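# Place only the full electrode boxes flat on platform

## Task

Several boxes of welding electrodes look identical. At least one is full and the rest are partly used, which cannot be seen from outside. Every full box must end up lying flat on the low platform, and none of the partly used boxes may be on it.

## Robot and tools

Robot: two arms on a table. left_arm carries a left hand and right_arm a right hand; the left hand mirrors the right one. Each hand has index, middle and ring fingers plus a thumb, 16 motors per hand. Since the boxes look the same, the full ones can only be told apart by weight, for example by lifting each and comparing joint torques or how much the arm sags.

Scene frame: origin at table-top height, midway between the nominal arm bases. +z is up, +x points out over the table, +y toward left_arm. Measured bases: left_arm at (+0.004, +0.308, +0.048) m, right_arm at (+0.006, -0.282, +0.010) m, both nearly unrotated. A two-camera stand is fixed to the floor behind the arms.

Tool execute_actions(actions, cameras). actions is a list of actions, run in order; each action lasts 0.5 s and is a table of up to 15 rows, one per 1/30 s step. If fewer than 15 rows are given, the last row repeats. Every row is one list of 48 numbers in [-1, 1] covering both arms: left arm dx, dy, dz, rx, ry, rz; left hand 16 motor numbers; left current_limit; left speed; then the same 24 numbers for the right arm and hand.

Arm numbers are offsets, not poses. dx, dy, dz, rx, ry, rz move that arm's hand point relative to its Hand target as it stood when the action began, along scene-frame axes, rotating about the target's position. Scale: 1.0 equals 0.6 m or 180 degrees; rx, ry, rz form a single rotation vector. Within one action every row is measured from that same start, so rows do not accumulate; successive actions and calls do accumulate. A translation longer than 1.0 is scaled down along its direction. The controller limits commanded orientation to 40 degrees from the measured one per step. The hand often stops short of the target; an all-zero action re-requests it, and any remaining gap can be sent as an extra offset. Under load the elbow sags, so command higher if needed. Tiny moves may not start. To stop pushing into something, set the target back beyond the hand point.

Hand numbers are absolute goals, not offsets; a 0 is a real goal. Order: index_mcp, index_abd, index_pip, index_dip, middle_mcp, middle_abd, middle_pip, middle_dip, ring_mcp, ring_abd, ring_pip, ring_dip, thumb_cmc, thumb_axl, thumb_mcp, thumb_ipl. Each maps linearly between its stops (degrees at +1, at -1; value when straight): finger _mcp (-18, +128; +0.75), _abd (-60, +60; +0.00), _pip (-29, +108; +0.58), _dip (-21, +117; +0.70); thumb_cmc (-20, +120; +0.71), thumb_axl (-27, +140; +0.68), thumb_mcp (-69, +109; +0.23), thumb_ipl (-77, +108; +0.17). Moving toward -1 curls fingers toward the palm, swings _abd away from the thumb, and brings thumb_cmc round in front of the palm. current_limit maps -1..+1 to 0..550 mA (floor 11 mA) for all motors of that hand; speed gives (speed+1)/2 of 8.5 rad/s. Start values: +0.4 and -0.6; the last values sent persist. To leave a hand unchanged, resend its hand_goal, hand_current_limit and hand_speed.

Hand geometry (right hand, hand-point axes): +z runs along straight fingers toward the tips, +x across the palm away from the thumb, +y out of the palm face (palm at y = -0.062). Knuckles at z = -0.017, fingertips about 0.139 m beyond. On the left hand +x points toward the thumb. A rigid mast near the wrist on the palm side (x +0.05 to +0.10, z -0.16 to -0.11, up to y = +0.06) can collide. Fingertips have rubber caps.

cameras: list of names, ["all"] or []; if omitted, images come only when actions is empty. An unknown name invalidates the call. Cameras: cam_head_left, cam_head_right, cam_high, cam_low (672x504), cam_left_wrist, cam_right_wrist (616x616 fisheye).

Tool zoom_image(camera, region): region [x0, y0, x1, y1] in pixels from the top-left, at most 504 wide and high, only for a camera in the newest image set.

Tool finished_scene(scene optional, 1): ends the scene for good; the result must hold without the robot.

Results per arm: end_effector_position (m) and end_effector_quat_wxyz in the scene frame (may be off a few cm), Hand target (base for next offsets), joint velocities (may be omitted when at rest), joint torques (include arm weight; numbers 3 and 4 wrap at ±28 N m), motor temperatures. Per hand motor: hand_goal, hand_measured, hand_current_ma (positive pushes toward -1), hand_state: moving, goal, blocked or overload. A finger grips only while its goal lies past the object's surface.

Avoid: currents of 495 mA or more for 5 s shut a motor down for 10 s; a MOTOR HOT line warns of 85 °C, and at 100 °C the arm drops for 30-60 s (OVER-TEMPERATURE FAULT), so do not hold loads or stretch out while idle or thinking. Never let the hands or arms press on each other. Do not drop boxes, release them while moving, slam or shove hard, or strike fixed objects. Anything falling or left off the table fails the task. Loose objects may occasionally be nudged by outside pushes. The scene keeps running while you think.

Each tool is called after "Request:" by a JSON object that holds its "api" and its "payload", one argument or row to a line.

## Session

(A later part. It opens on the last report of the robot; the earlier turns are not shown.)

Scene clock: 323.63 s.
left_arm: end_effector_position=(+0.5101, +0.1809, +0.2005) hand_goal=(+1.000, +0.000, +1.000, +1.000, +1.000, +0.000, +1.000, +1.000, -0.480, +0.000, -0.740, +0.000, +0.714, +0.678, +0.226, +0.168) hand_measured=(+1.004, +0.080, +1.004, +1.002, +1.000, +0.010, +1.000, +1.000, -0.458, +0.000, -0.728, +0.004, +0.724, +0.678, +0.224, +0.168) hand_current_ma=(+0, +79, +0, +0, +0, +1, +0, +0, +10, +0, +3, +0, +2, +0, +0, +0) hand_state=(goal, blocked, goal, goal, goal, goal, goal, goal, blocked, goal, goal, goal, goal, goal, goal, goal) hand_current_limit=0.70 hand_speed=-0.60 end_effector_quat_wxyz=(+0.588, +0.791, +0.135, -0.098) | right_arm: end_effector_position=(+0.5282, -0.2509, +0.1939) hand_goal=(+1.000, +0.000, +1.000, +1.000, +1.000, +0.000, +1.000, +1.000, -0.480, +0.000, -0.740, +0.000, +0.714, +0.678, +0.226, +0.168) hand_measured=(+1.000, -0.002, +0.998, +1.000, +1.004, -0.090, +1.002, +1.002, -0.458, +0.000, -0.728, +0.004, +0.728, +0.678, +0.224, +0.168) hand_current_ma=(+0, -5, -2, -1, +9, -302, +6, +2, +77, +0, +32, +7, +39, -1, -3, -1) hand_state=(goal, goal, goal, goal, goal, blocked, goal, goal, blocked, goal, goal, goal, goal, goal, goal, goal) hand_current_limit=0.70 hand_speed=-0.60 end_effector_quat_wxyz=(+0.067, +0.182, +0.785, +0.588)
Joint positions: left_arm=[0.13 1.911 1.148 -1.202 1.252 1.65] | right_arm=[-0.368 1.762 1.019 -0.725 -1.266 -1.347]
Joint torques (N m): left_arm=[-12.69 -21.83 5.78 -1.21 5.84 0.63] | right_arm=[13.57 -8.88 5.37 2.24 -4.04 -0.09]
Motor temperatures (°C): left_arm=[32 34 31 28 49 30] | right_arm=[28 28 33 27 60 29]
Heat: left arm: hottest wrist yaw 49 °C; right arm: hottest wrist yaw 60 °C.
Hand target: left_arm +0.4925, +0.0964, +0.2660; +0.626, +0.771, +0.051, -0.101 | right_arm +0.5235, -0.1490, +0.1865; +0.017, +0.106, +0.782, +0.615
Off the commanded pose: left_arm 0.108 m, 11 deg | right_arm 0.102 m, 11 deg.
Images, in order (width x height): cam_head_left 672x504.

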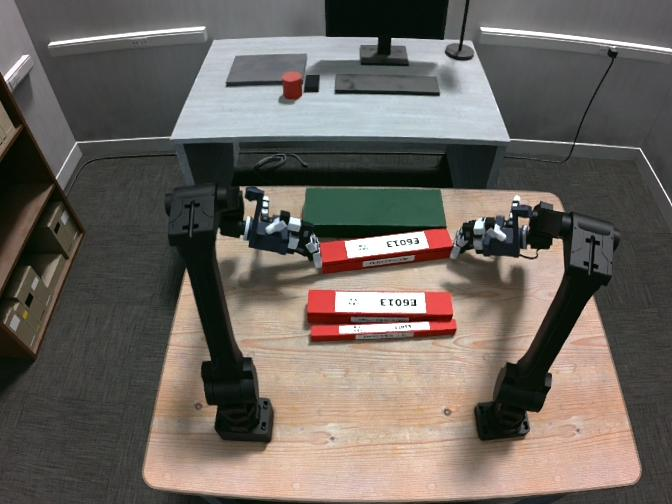

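Request:
{"api": "execute_actions", "payload": {
  "actions": [
    [[0,-0.008,0.04,0,0,0,1,0,1,1,1,0,1,1,-0.48,0,-0.74,0,0.714,0.678,0.226,0.168,0.7,-0.6,0,0.008,0,0,0,0,1,0,1,1,1,0,1,1,-0.48,0,-0.74,0,0.714,0.678,0.226,0.168,0.7,-0.6]],
    [[0,0,0.04,0,0,0,1,0,1,1,1,0,1,1,-0.48,0,-0.74,0,0.714,0.678,0.226,0.168,0.7,-0.6,0,0,0,0,0,0,1,0,1,1,1,0,1,1,-0.48,0,-0.74,0,0.714,0.678,0.226,0.168,0.7,-0.6]],
    [[0.03,0,0.035,0,0,0,1,0,1,1,1,0,1,1,-0.48,0,-0.74,0,0.714,0.678,0.226,0.168,0.7,-0.6,0,0,0,0,0,0,1,0,1,1,1,0,1,1,-0.48,0,-0.74,0,0.714,0.678,0.226,0.168,0.7,-0.6]]
  ],
  "cameras": ["cam_head_left"]
}}

Scene clock: 326.33 s.
left_arm: end_effector_position=(+0.4983, +0.0915, +0.3243) hand_goal=(+1.000, +0.000, +1.000, +1.000, +1.000, +0.000, +1.000, +1.000, -0.480, +0.000, -0.740, +0.000, +0.714, +0.678, +0.226, +0.168) hand_measured=(+1.000, +0.004, +1.000, +1.000, +1.000, +0.004, +1.000, +1.000, -0.458, +0.000, -0.728, +0.004, +0.726, +0.678, +0.226, +0.168) hand_current_ma=(+0, +0, +0, +0, +0, +0, +0, +0, +10, +0, +3, +0, +2, +0, +0, +0) hand_state=(goal, goal, goal, goal, goal, goal, goal, goal, blocked, goal, goal, goal, goal, goal, goal, goal) hand_current_limit=0.70 hand_speed=-0.60 end_effector_quat_wxyz=(+0.626, +0.769, +0.058, -0.114) | right_arm: end_effector_position=(+0.5171, -0.1391, +0.1946) hand_goal=(+1.000, +0.000, +1.000, +1.000, +1.000, +0.000, +1.000, +1.000, -0.480, +0.000, -0.740, +0.000, +0.714, +0.678, +0.226, +0.168) hand_measured=(+1.000, -0.002, +1.000, +1.000, +1.000, +0.004, +1.000, +1.000, -0.458, +0.000, -0.728, +0.004, +0.728, +0.678, +0.224, +0.168) hand_current_ma=(+0, -4, -2, -1, +0, +6, +0, +0, +77, +0, +32, +7, +39, -1, -3, -1) hand_state=(goal, goal, goal, goal, goal, goal, goal, goal, blocked, goal, goal, goal, goal, goal, goal, goal) hand_current_limit=0.70 hand_speed=-0.60 end_effector_quat_wxyz=(+0.016, +0.094, +0.784, +0.614)
Joint positions: left_arm=[-0.06 1.747 1.239 -1.297 1.374 1.554] | right_arm=[-0.144 1.778 0.999 -0.558 -1.315 -1.236]
Joint torques (N m): left_arm=[1.96 -15.03 9.59 0.42 0.98 0.18] | right_arm=[-0.91 -9.82 6.71 1.32 -1.5 0.13]
Motor temperatures (°C): left_arm=[32 34 31 28 53 30] | right_arm=[29 28 33 27 60 29]
Heat: left arm: hottest wrist yaw 53 °C; right arm: hottest wrist yaw 60 °C.
Hand target: left_arm +0.5105, +0.0915, +0.3351; +0.626, +0.771, +0.051, -0.101 | right_arm +0.5236, -0.1441, +0.1865; +0.017, +0.106, +0.781, +0.615
Off the commanded pose: left_arm 0.016 m, 2 deg | right_arm 0.012 m, 1 deg.
Images, in order (width x height): cam_head_left 672x504.

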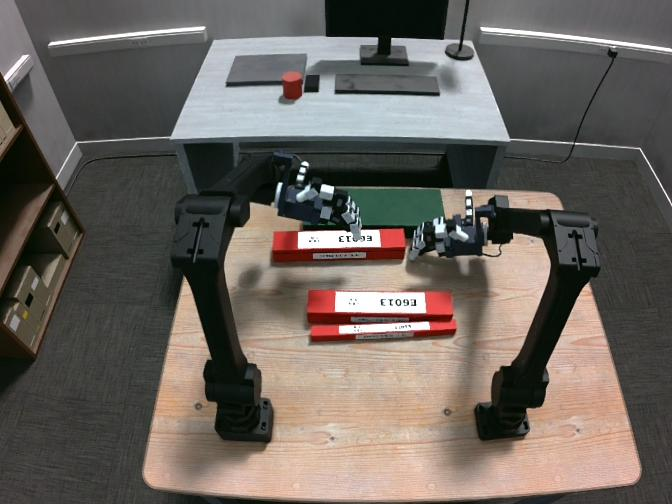

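Request:
{"api": "execute_actions", "payload": {
  "actions": [
    [[0.02,0.2,0,0,0,0,1,0,1,1,1,0,1,1,-0.48,0,-0.74,0,0.714,0.678,0.226,0.168,0.7,-0.6,0.02,-0.1,0,0,0,0,1,0,1,1,1,0,1,1,-0.48,0,-0.74,0,0.714,0.678,0.226,0.168,0.7,-0.6]],
    [[0.02,0.2,-0.06,0,0,0,1,0,1,1,1,0,1,1,-0.48,0,-0.74,0,0.714,0.678,0.226,0.168,0.7,-0.6,0.01,-0.12,0,0,0,0,1,0,1,1,1,0,1,1,-0.48,0,-0.74,0,0.714,0.678,0.226,0.168,0.7,-0.6]],
    [[0.01,0.01,-0.16,0,0,0,1,0,1,1,1,0,1,1,-0.48,0,-0.74,0,0.714,0.678,0.226,0.168,0.7,-0.6,0,0,0,0,0,0,1,0,1,1,1,0,1,1,-0.48,0,-0.74,0,0.714,0.678,0.226,0.168,0.7,-0.6]]
  ],
  "cameras": ["cam_head_left"]
}}

Request:
{"api": "zoom_image", "payload": {
  "camera": "cam_head_left",
  "region": [240, 180, 480, 300]
}}

Scene clock: 330.17 s.
left_arm: end_effector_position=(+0.5335, +0.3365, +0.1912) hand_goal=(+1.000, +0.000, +1.000, +1.000, +1.000, +0.000, +1.000, +1.000, -0.480, +0.000, -0.740, +0.000, +0.714, +0.678, +0.226, +0.168) hand_measured=(+1.000, +0.002, +1.000, +1.000, +1.000, +0.004, +1.000, +1.000, -0.458, +0.000, -0.728, +0.004, +0.724, +0.678, +0.226, +0.168) hand_current_ma=(+0, +0, +0, +0, +0, +0, +0, +0, +10, +0, +3, +0, +2, +0, +0, +0) hand_state=(goal, goal, goal, goal, goal, goal, goal, goal, blocked, goal, goal, goal, goal, goal, goal, goal) hand_current_limit=0.70 hand_speed=-0.60 end_effector_quat_wxyz=(+0.571, +0.801, +0.162, -0.078) | right_arm: end_effector_position=(+0.5341, -0.2752, +0.1916) hand_goal=(+1.000, +0.000, +1.000, +1.000, +1.000, +0.000, +1.000, +1.000, -0.480, +0.000, -0.740, +0.000, +0.714, +0.678, +0.226, +0.168) hand_measured=(+0.992, -0.002, +0.994, +0.998, +1.000, +0.004, +1.000, +1.000, -0.458, +0.000, -0.728, +0.004, +0.728, +0.678, +0.224, +0.168) hand_current_ma=(-22, -4, -18, -5, +0, +6, +0, +0, +77, +0, +32, +7, +39, -1, -3, -1) hand_state=(goal, goal, goal, goal, goal, goal, goal, goal, blocked, goal, goal, goal, goal, goal, goal, goal) hand_current_limit=0.70 hand_speed=-0.60 end_effector_quat_wxyz=(+0.023, +0.116, +0.780, +0.614)
Joint positions: left_arm=[0.426 2.093 1.412 -1.674 1.078 2.082] | right_arm=[-0.415 1.994 1.306 -1.475 -1.271 -2.075]
Joint torques (N m): left_arm=[1.32 -18.78 7.42 -1.55 0.62 0.44] | right_arm=[0.03 -11.16 8.2 -1.17 -1.04 -0.14]
Motor temperatures (°C): left_arm=[32 34 31 28 51 30] | right_arm=[28 28 33 27 58 29]
Heat: left arm: hottest wrist yaw 51 °C; right arm: hottest wrist yaw 58 °C.
Hand target: left_arm +0.5404, +0.3375, +0.2031; +0.626, +0.771, +0.051, -0.101 | right_arm +0.5416, -0.2762, +0.1865; +0.017, +0.107, +0.782, +0.614
Off the commanded pose: left_arm 0.014 m, 15 deg | right_arm 0.009 m, 1 deg.
joint sent to its limit (left arm) — joint 6 (wrist roll), upper limit. The joint targets are off in orientation, not in position.
joint sent to its limit (right arm) — joint 6 (wrist roll), lower limit. The joint targets still meet the commanded pose.
Images, in order (width x height): cam_head_left 672x504.

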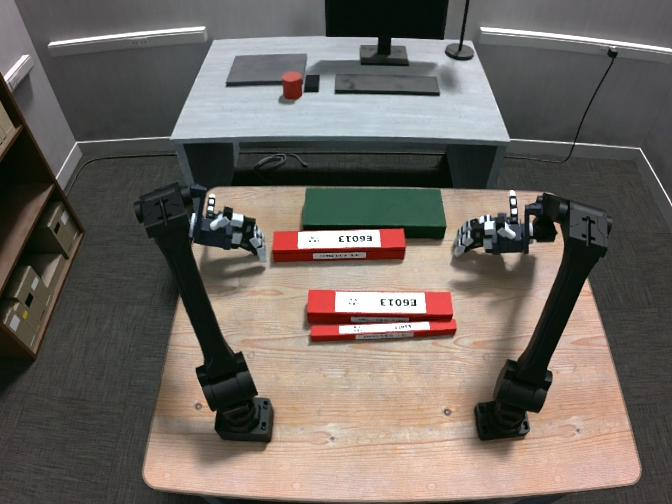

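Scaled by 2.100.

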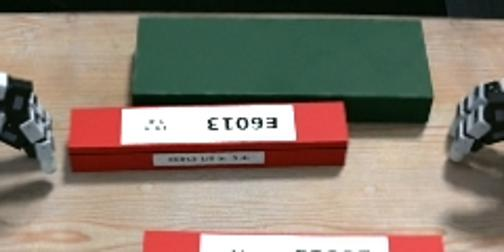

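Request:
{"api": "execute_actions", "payload": {
  "actions": [
    [[0,-0.06,-0.01,0,0,0,1,0,1,1,1,0,1,1,-0.48,0,-0.74,0,0.714,0.678,0.226,0.168,0.7,-0.6,0,0.0,-0.01,0,0,0,1,0,1,1,1,0,1,1,-0.48,0,-0.74,0,0.714,0.678,0.226,0.168,0.7,-0.6]],
    [[-0.01,-0.06,0,0,0,0,1,0,1,1,1,0,1,1,-0.48,0,-0.74,0,0.714,0.678,0.226,0.168,0.7,-0.6,0,0.01,0,0,0,0,1,0,1,1,1,0,1,1,-0.48,0,-0.74,0,0.714,0.678,0.226,0.168,0.7,-0.6]],
    [[0,-0.055,0,0,0,0,1,0,1,1,1,0,1,1,-0.48,0,-0.74,0,0.714,0.678,0.226,0.168,0.7,-0.6,0,0.02,0,0,0,0,1,0,1,1,1,0,1,1,-0.48,0,-0.74,0,0.714,0.678,0.226,0.168,0.7,-0.6]],
    [[0,0,0,0,0,0,1,0,1,1,1,0,1,1,-0.48,0,-0.74,0,0.714,0.678,0.226,0.168,0.7,-0.6,0,0,0,0,0,0,1,0,1,1,1,0,1,1,-0.48,0,-0.74,0,0.714,0.678,0.226,0.168,0.7,-0.6]]
  ],
  "cameras": ["cam_head_left"]
}}

Request:
{"api": "zoom_image", "payload": {
  "camera": "cam_head_left",
  "region": [240, 180, 480, 300]
}}

Scene clock: 333.63 s.
left_arm: end_effector_position=(+0.5356, +0.2428, +0.1924) hand_goal=(+1.000, +0.000, +1.000, +1.000, +1.000, +0.000, +1.000, +1.000, -0.480, +0.000, -0.740, +0.000, +0.714, +0.678, +0.226, +0.168) hand_measured=(+1.000, +0.010, +1.000, +1.000, +1.000, +0.000, +1.000, +1.000, -0.458, +0.000, -0.728, +0.004, +0.724, +0.678, +0.226, +0.168) hand_current_ma=(+0, +2, +0, +0, +0, +0, +0, +0, +10, +0, +3, +0, +2, +0, +0, +0) hand_state=(goal, goal, goal, goal, goal, goal, goal, goal, blocked, goal, goal, goal, goal, goal, goal, goal) hand_current_limit=0.70 hand_speed=-0.60 end_effector_quat_wxyz=(+0.600, +0.789, +0.102, -0.084) | right_arm: end_effector_position=(+0.5382, -0.2705, +0.1908) hand_goal=(+1.000, +0.000, +1.000, +1.000, +1.000, +0.000, +1.000, +1.000, -0.480, +0.000, -0.740, +0.000, +0.714, +0.678, +0.226, +0.168) hand_measured=(+1.000, -0.030, +1.000, +1.000, +1.000, +0.004, +1.000, +1.000, -0.458, +0.000, -0.728, +0.004, +0.728, +0.678, +0.224, +0.168) hand_current_ma=(+0, -84, +0, +0, +0, +6, +0, +0, +77, +0, +32, +7, +39, -1, -3, -1) hand_state=(goal, blocked, goal, goal, goal, goal, goal, goal, blocked, goal, goal, goal, goal, goal, goal, goal) hand_current_limit=0.70 hand_speed=-0.60 end_effector_quat_wxyz=(+0.028, +0.113, +0.778, +0.618)
Joint positions: left_arm=[0.245 2.092 1.365 -1.588 1.201 2.082] | right_arm=[-0.402 1.997 1.306 -1.442 -1.288 -2.053]
Joint torques (N m): left_arm=[-0.09 -18.32 4.94 -0.7 1.38 0.44] | right_arm=[1.73 -11.87 6.23 0.27 -0.95 0.15]
Motor temperatures (°C): left_arm=[32 34 31 28 49 30] | right_arm=[28 28 33 27 57 29]
Heat: left arm: hottest wrist yaw 49 °C; right arm: hottest wrist yaw 57 °C.
Hand target: left_arm +0.5344, +0.2326, +0.1970; +0.626, +0.771, +0.051, -0.101 | right_arm +0.5416, -0.2581, +0.1807; +0.017, +0.106, +0.781, +0.615
Off the commanded pose: left_arm 0.011 m, 7 deg | right_arm 0.016 m, 2 deg.
joint sent to its limit (left arm) — joint 6 (wrist roll), upper limit. The joint targets are off in orientation, not in position.
Images, in order (width x height): cam_head_left 672x504.

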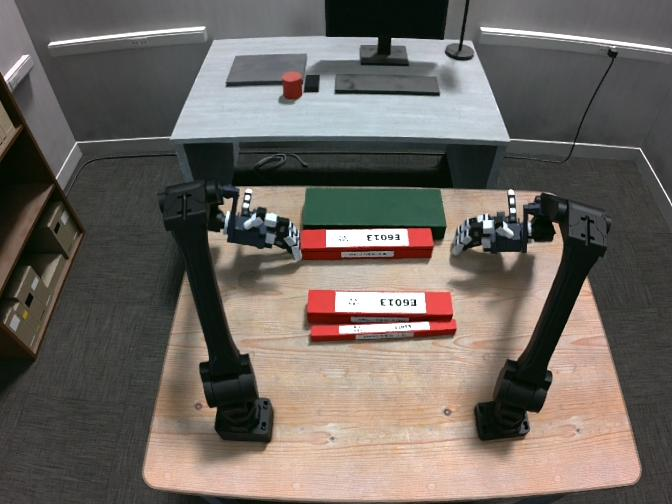

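Scaled by 2.100.

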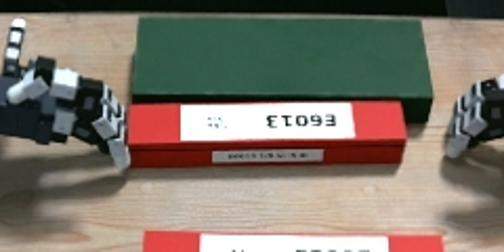

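Request:
{"api": "execute_actions", "payload": {
  "actions": [
    [[0.02,-0.035,0.013,0,0,0,1,0,1,1,1,0,1,1,-0.48,0,-0.74,0,0.714,0.678,0.226,0.168,0.7,-0.6,0,0.088,0.02,0,0,0,1,0,1,1,1,0,1,1,-0.48,0,-0.74,0,0.714,0.678,0.226,0.168,0.7,-0.6]],
    [[-0.018,-0.065,0,0,0,0,1,0,1,1,1,0,1,1,-0.48,0,-0.74,0,0.714,0.678,0.226,0.168,0.7,-0.6,-0.01,0.05,0,0,0,0,1,0,1,1,1,0,1,1,-0.48,0,-0.74,0,0.714,0.678,0.226,0.168,0.7,-0.6]],
    [[-0.018,-0.06,0,0,0,0,1,0,1,1,1,0,1,1,-0.48,0,-0.74,0,0.714,0.678,0.226,0.168,0.7,-0.6,-0.012,0.06,-0.01,0,0,0,1,0,1,1,1,0,1,1,-0.48,0,-0.74,0,0.714,0.678,0.226,0.168,0.7,-0.6]],
    [[-0.015,-0.05,0.01,0,0,0,1,0,1,1,1,0,1,1,-0.48,0,-0.74,0,0.714,0.678,0.226,0.168,0.7,-0.6,-0.012,0.06,0,0,0,0,1,0,1,1,1,0,1,1,-0.48,0,-0.74,0,0.714,0.678,0.226,0.168,0.7,-0.6]],
    [[-0.01,-0.033,0.03,0,0,0,1,0,1,1,1,0,1,1,-0.48,0,-0.74,0,0.714,0.678,0.226,0.168,0.7,-0.6,-0.007,0.033,0,0,0,0,1,0,1,1,1,0,1,1,-0.48,0,-0.74,0,0.714,0.678,0.226,0.168,0.7,-0.6]],
    [[0,0,0.04,0,0,0,1,0,1,1,1,0,1,1,-0.48,0,-0.74,0,0.714,0.678,0.226,0.168,0.7,-0.6,0,0,0,0,0,0,1,0,1,1,1,0,1,1,-0.48,0,-0.74,0,0.714,0.678,0.226,0.168,0.7,-0.6]]
  ],
  "cameras": ["cam_head_left"]
}}

Scene clock: 338.90 s.
left_arm: end_effector_position=(+0.5353, +0.2034, +0.2049) hand_goal=(+1.000, +0.000, +1.000, +1.000, +1.000, +0.000, +1.000, +1.000, -0.480, +0.000, -0.740, +0.000, +0.714, +0.678, +0.226, +0.168) hand_measured=(+1.004, +0.122, +1.004, +1.002, +1.000, -0.002, +1.000, +1.000, -0.458, +0.000, -0.728, +0.004, +0.724, +0.678, +0.226, +0.168) hand_current_ma=(+1, +181, +0, +0, +0, +0, +0, +0, +10, +0, +3, +0, +2, +0, +0, +0) hand_state=(goal, blocked, goal, goal, goal, goal, goal, goal, blocked, goal, goal, goal, goal, goal, goal, goal) hand_current_limit=0.70 hand_speed=-0.60 end_effector_quat_wxyz=(+0.593, +0.792, +0.129, -0.060) | right_arm: end_effector_position=(+0.5343, -0.2169, +0.1918) hand_goal=(+1.000, +0.000, +1.000, +1.000, +1.000, +0.000, +1.000, +1.000, -0.480, +0.000, -0.740, +0.000, +0.714, +0.678, +0.226, +0.168) hand_measured=(+1.000, +0.000, +1.000, +1.000, +1.004, -0.068, +1.002, +1.000, -0.458, +0.000, -0.728, +0.004, +0.726, +0.678, +0.224, +0.168) hand_current_ma=(-1, -1, -2, +0, +9, -218, +5, +1, +77, +0, +32, +7, +36, -1, -6, -1) hand_state=(goal, goal, goal, goal, goal, blocked, goal, goal, blocked, goal, goal, goal, goal, goal, goal, goal) hand_current_limit=0.70 hand_speed=-0.60 end_effector_quat_wxyz=(+0.110, +0.177, +0.793, +0.573)
Joint positions: left_arm=[0.167 1.945 1.214 -1.184 1.258 1.666] | right_arm=[-0.288 1.705 0.904 -0.279 -1.2 -1.022]
Joint torques (N m): left_arm=[-16.79 -21.19 4.31 -1.29 5.45 0.38] | right_arm=[16.97 -9.05 5.16 1.8 -4.62 0.59]
Motor temperatures (°C): left_arm=[32 34 31 28 51 30] | right_arm=[29 28 33 27 59 29]
Heat: left arm: hottest wrist yaw 51 °C; right arm: hottest wrist yaw 59 °C.
Hand target: left_arm +0.5099, +0.0868, +0.2530; +0.626, +0.771, +0.052, -0.101 | right_arm +0.5170, -0.0835, +0.1865; +0.017, +0.106, +0.782, +0.614
Off the commanded pose: left_arm 0.129 m, 11 deg | right_arm 0.135 m, 14 deg.
Images, in order (width x height): cam_head_left 672x504.

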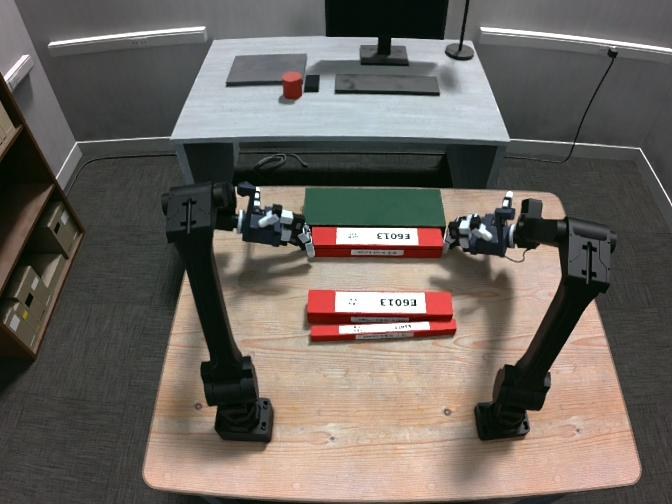

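Request:
{"api": "execute_actions", "payload": {
  "actions": [
    [[0,-0.01,0.035,0,0,0,1,0,1,1,1,0,1,1,-0.48,0,-0.74,0,0.714,0.678,0.226,0.168,0.7,-0.6,0,0.01,0,0,0,0,1,0,1,1,1,0,1,1,-0.48,0,-0.74,0,0.714,0.678,0.226,0.168,0.7,-0.6]],
    [[0,0,0.035,0,0,0,1,0,1,1,1,0,1,1,-0.48,0,-0.74,0,0.714,0.678,0.226,0.168,0.7,-0.6,0,0,0,0,0,0,1,0,1,1,1,0,1,1,-0.48,0,-0.74,0,0.714,0.678,0.226,0.168,0.7,-0.6]]
  ],
  "cameras": ["cam_head_left"]
}}

Scene clock: 340.77 s.
left_arm: end_effector_position=(+0.5388, +0.1993, +0.2137) hand_goal=(+1.000, +0.000, +1.000, +1.000, +1.000, +0.000, +1.000, +1.000, -0.480, +0.000, -0.740, +0.000, +0.714, +0.678, +0.226, +0.168) hand_measured=(+1.006, +0.192, +1.004, +1.002, +1.000, -0.002, +1.000, +1.000, -0.458, +0.000, -0.728, +0.004, +0.724, +0.678, +0.226, +0.168) hand_current_ma=(+1, +426, +0, +0, +0, +0, +0, +0, +10, +0, +3, +0, +2, +0, +0, +0) hand_state=(goal, blocked, goal, goal, goal, goal, goal, goal, blocked, goal, goal, goal, goal, goal, goal, goal) hand_current_limit=0.70 hand_speed=-0.60 end_effector_quat_wxyz=(+0.577, +0.798, +0.154, -0.079) | right_arm: end_effector_position=(+0.5341, -0.2141, +0.1918) hand_goal=(+1.000, +0.000, +1.000, +1.000, +1.000, +0.000, +1.000, +1.000, -0.480, +0.000, -0.740, +0.000, +0.714, +0.678, +0.226, +0.168) hand_measured=(+1.000, +0.002, +1.000, +1.000, +1.004, -0.068, +1.002, +1.000, -0.458, +0.000, -0.728, +0.004, +0.726, +0.678, +0.224, +0.168) hand_current_ma=(+0, +6, +0, +0, +9, -218, +5, +1, +77, +0, +32, +7, +36, -1, -6, -1) hand_state=(goal, goal, goal, goal, goal, blocked, goal, goal, blocked, goal, goal, goal, goal, goal, goal, goal) hand_current_limit=0.70 hand_speed=-0.60 end_effector_quat_wxyz=(+0.115, +0.180, +0.792, +0.572)
Joint positions: left_arm=[0.158 1.904 1.213 -1.18 1.227 1.562] | right_arm=[-0.28 1.698 0.886 -0.225 -1.191 -0.979]
Joint torques (N m): left_arm=[-16.79 -23.59 5.57 -1.94 7.04 0.66] | right_arm=[17.32 -8.88 5.39 1.91 -4.66 0.63]
Motor temperatures (°C): left_arm=[32 34 31 28 56 30] | right_arm=[29 28 33 27 61 29]
Heat: left arm: hottest wrist yaw 56 °C; right arm: hottest wrist yaw 61 °C.
Hand target: left_arm +0.5099, +0.0807, +0.2950; +0.626, +0.771, +0.051, -0.100 | right_arm +0.5170, -0.0775, +0.1866; +0.017, +0.106, +0.782, +0.615
Off the commanded pose: left_arm 0.147 m, 14 deg | right_arm 0.138 m, 15 deg.
Images, in order (width x height): cam_head_left 672x504.

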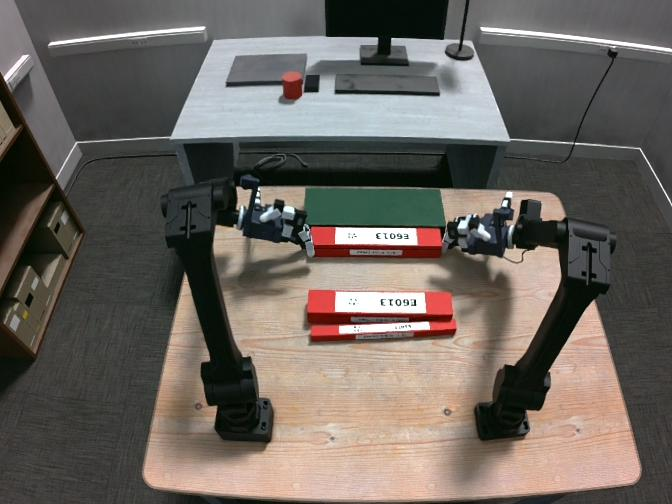

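Request:
{"api": "execute_actions", "payload": {
  "actions": [
    [[-0.01,0,0.035,0,0,0,1,0,1,1,1,0,1,1,-0.48,0,-0.74,0,0.714,0.678,0.226,0.168,0.7,-0.6,0,0,0,0,0,0,1,0,1,1,1,0,1,1,-0.48,0,-0.74,0,0.714,0.678,0.226,0.168,0.7,-0.6]],
    [[0,0,0.035,0,0,0,1,0,1,1,1,0,1,1,-0.48,0,-0.74,0,0.714,0.678,0.226,0.168,0.7,-0.6,0,0,0,0,0,0,1,0,1,1,1,0,1,1,-0.48,0,-0.74,0,0.714,0.678,0.226,0.168,0.7,-0.6]]
  ],
  "cameras": ["cam_head_left"]
}}

Scene clock: 342.43 s.
left_arm: end_effector_position=(+0.5296, +0.1975, +0.2604) hand_goal=(+1.000, +0.000, +1.000, +1.000, +1.000, +0.000, +1.000, +1.000, -0.480, +0.000, -0.740, +0.000, +0.714, +0.678, +0.226, +0.168) hand_measured=(+1.006, +0.196, +1.004, +1.002, +1.000, -0.002, +1.000, +1.000, -0.458, +0.000, -0.728, +0.004, +0.724, +0.678, +0.226, +0.168) hand_current_ma=(+1, +446, +0, +0, +0, +0, +0, +0, +10, +0, +3, +0, +2, +0, +0, +0) hand_state=(goal, blocked, goal, goal, goal, goal, goal, goal, blocked, goal, goal, goal, goal, goal, goal, goal) hand_current_limit=0.70 hand_speed=-0.60 end_effector_quat_wxyz=(+0.577, +0.799, +0.154, -0.072) | right_arm: end_effector_position=(+0.5342, -0.2136, +0.1914) hand_goal=(+1.000, +0.000, +1.000, +1.000, +1.000, +0.000, +1.000, +1.000, -0.480, +0.000, -0.740, +0.000, +0.714, +0.678, +0.226, +0.168) hand_measured=(+1.000, -0.006, +1.000, +1.000, +1.004, -0.068, +1.002, +1.000, -0.458, +0.000, -0.728, +0.004, +0.726, +0.678, +0.224, +0.168) hand_current_ma=(+0, -13, +0, +0, +9, -217, +5, +1, +77, +0, +32, +7, +36, -1, -6, -1) hand_state=(goal, goal, goal, goal, goal, blocked, goal, goal, blocked, goal, goal, goal, goal, goal, goal, goal) hand_current_limit=0.70 hand_speed=-0.60 end_effector_quat_wxyz=(+0.117, +0.179, +0.793, +0.571)
Joint positions: left_arm=[0.157 1.801 1.206 -1.238 1.23 1.535] | right_arm=[-0.279 1.698 0.885 -0.218 -1.188 -0.977]
Joint torques (N m): left_arm=[-16.73 -21.54 7.42 -2.15 6.96 0.59] | right_arm=[17.26 -8.88 5.45 1.78 -4.76 0.66]
Motor temperatures (°C): left_arm=[32 35 31 28 62 30] | right_arm=[29 28 33 27 63 29]
Heat: left arm: hottest wrist yaw 62 °C; right arm: hottest wrist yaw 63 °C.
Hand target: left_arm +0.5039, +0.0808, +0.3370; +0.626, +0.771, +0.051, -0.100 | right_arm +0.5170, -0.0776, +0.1865; +0.017, +0.107, +0.781, +0.615
Off the commanded pose: left_arm 0.142 m, 14 deg | right_arm 0.137 m, 15 deg.
Images, in order (width x height): cam_head_left 672x504.

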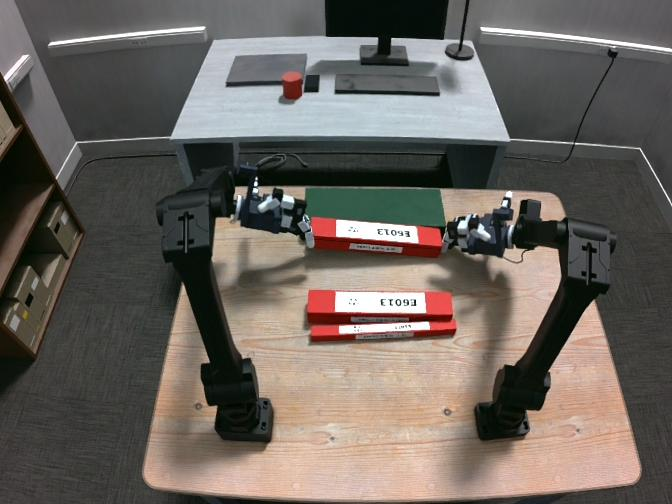

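Request:
{"api": "execute_actions", "payload": {
  "actions": [
    [[0.055,0,0.025,0,0,0,1,0,1,1,1,0,1,1,-0.48,0,-0.74,0,0.714,0.678,0.226,0.168,0.7,-0.6,0,0,0,0,0,0,1,0,1,1,1,0,1,1,-0.48,0,-0.74,0,0.714,0.678,0.226,0.168,0.7,-0.6]],
    [[0.07,-0.015,0.01,0,0,0,1,0,1,1,1,0,1,1,-0.48,0,-0.74,0,0.714,0.678,0.226,0.168,0.7,-0.6,0,0,0,0,0,0,1,0,1,1,1,0,1,1,-0.48,0,-0.74,0,0.714,0.678,0.226,0.168,0.7,-0.6]],
    [[0.07,-0.015,0,0,0,0,1,0,1,1,1,0,1,1,-0.48,0,-0.74,0,0.714,0.678,0.226,0.168,0.7,-0.6,0,0,0,0,0,0,1,0,1,1,1,0,1,1,-0.48,0,-0.74,0,0.714,0.678,0.226,0.168,0.7,-0.6]]
  ],
  "cameras": ["cam_head_left"]
}}

Scene clock: 344.87 s.
left_arm: end_effector_position=(+0.5994, +0.2008, +0.2802) hand_goal=(+1.000, +0.000, +1.000, +1.000, +1.000, +0.000, +1.000, +1.000, -0.480, +0.000, -0.740, +0.000, +0.714, +0.678, +0.226, +0.168) hand_measured=(+1.006, -0.072, +1.004, +1.002, +1.000, +0.000, +1.000, +1.000, -0.458, +0.000, -0.728, +0.004, +0.724, +0.678, +0.226, +0.168) hand_current_ma=(+1, -64, +0, +0, +0, +0, +0, +0, +10, +0, +3, +0, +2, +0, +0, +0) hand_state=(goal, blocked, goal, goal, goal, goal, goal, goal, blocked, goal, goal, goal, goal, goal, goal, goal) hand_current_limit=0.70 hand_speed=-0.60 end_effector_quat_wxyz=(+0.569, +0.786, +0.212, -0.117) | right_arm: end_effector_position=(+0.5344, -0.2123, +0.1914) hand_goal=(+1.000, +0.000, +1.000, +1.000, +1.000, +0.000, +1.000, +1.000, -0.480, +0.000, -0.740, +0.000, +0.714, +0.678, +0.226, +0.168) hand_measured=(+1.000, -0.008, +1.000, +1.000, +1.004, -0.062, +1.002, +1.000, -0.458, +0.000, -0.728, +0.004, +0.726, +0.678, +0.224, +0.168) hand_current_ma=(+0, -19, +1, +0, +9, -194, +5, +0, +77, +0, +32, +7, +36, -1, -6, -1) hand_state=(goal, goal, goal, goal, goal, blocked, goal, goal, blocked, goal, goal, goal, goal, goal, goal, goal) hand_current_limit=0.70 hand_speed=-0.60 end_effector_quat_wxyz=(+0.118, +0.177, +0.793, +0.570)
Joint positions: left_arm=[0.14 1.893 1.431 -1.339 1.231 1.348] | right_arm=[-0.276 1.697 0.885 -0.215 -1.185 -0.977]
Joint torques (N m): left_arm=[-17.49 -17.9 14.46 1.37 7.61 1.16] | right_arm=[17.14 -8.82 5.5 1.74 -4.85 0.67]
Motor temperatures (°C): left_arm=[32 35 31 28 70 30] | right_arm=[29 28 33 27 65 29]
Heat: left arm: hottest wrist yaw 70 °C; right arm: hottest wrist yaw 65 °C.
Hand target: left_arm +0.6209, +0.0629, +0.3579; +0.627, +0.771, +0.051, -0.100 | right_arm +0.5169, -0.0775, +0.1865; +0.017, +0.106, +0.782, +0.615
Off the commanded pose: left_arm 0.160 m, 20 deg | right_arm 0.136 m, 15 deg.
Images, in order (width x height): cam_head_left 672x504.

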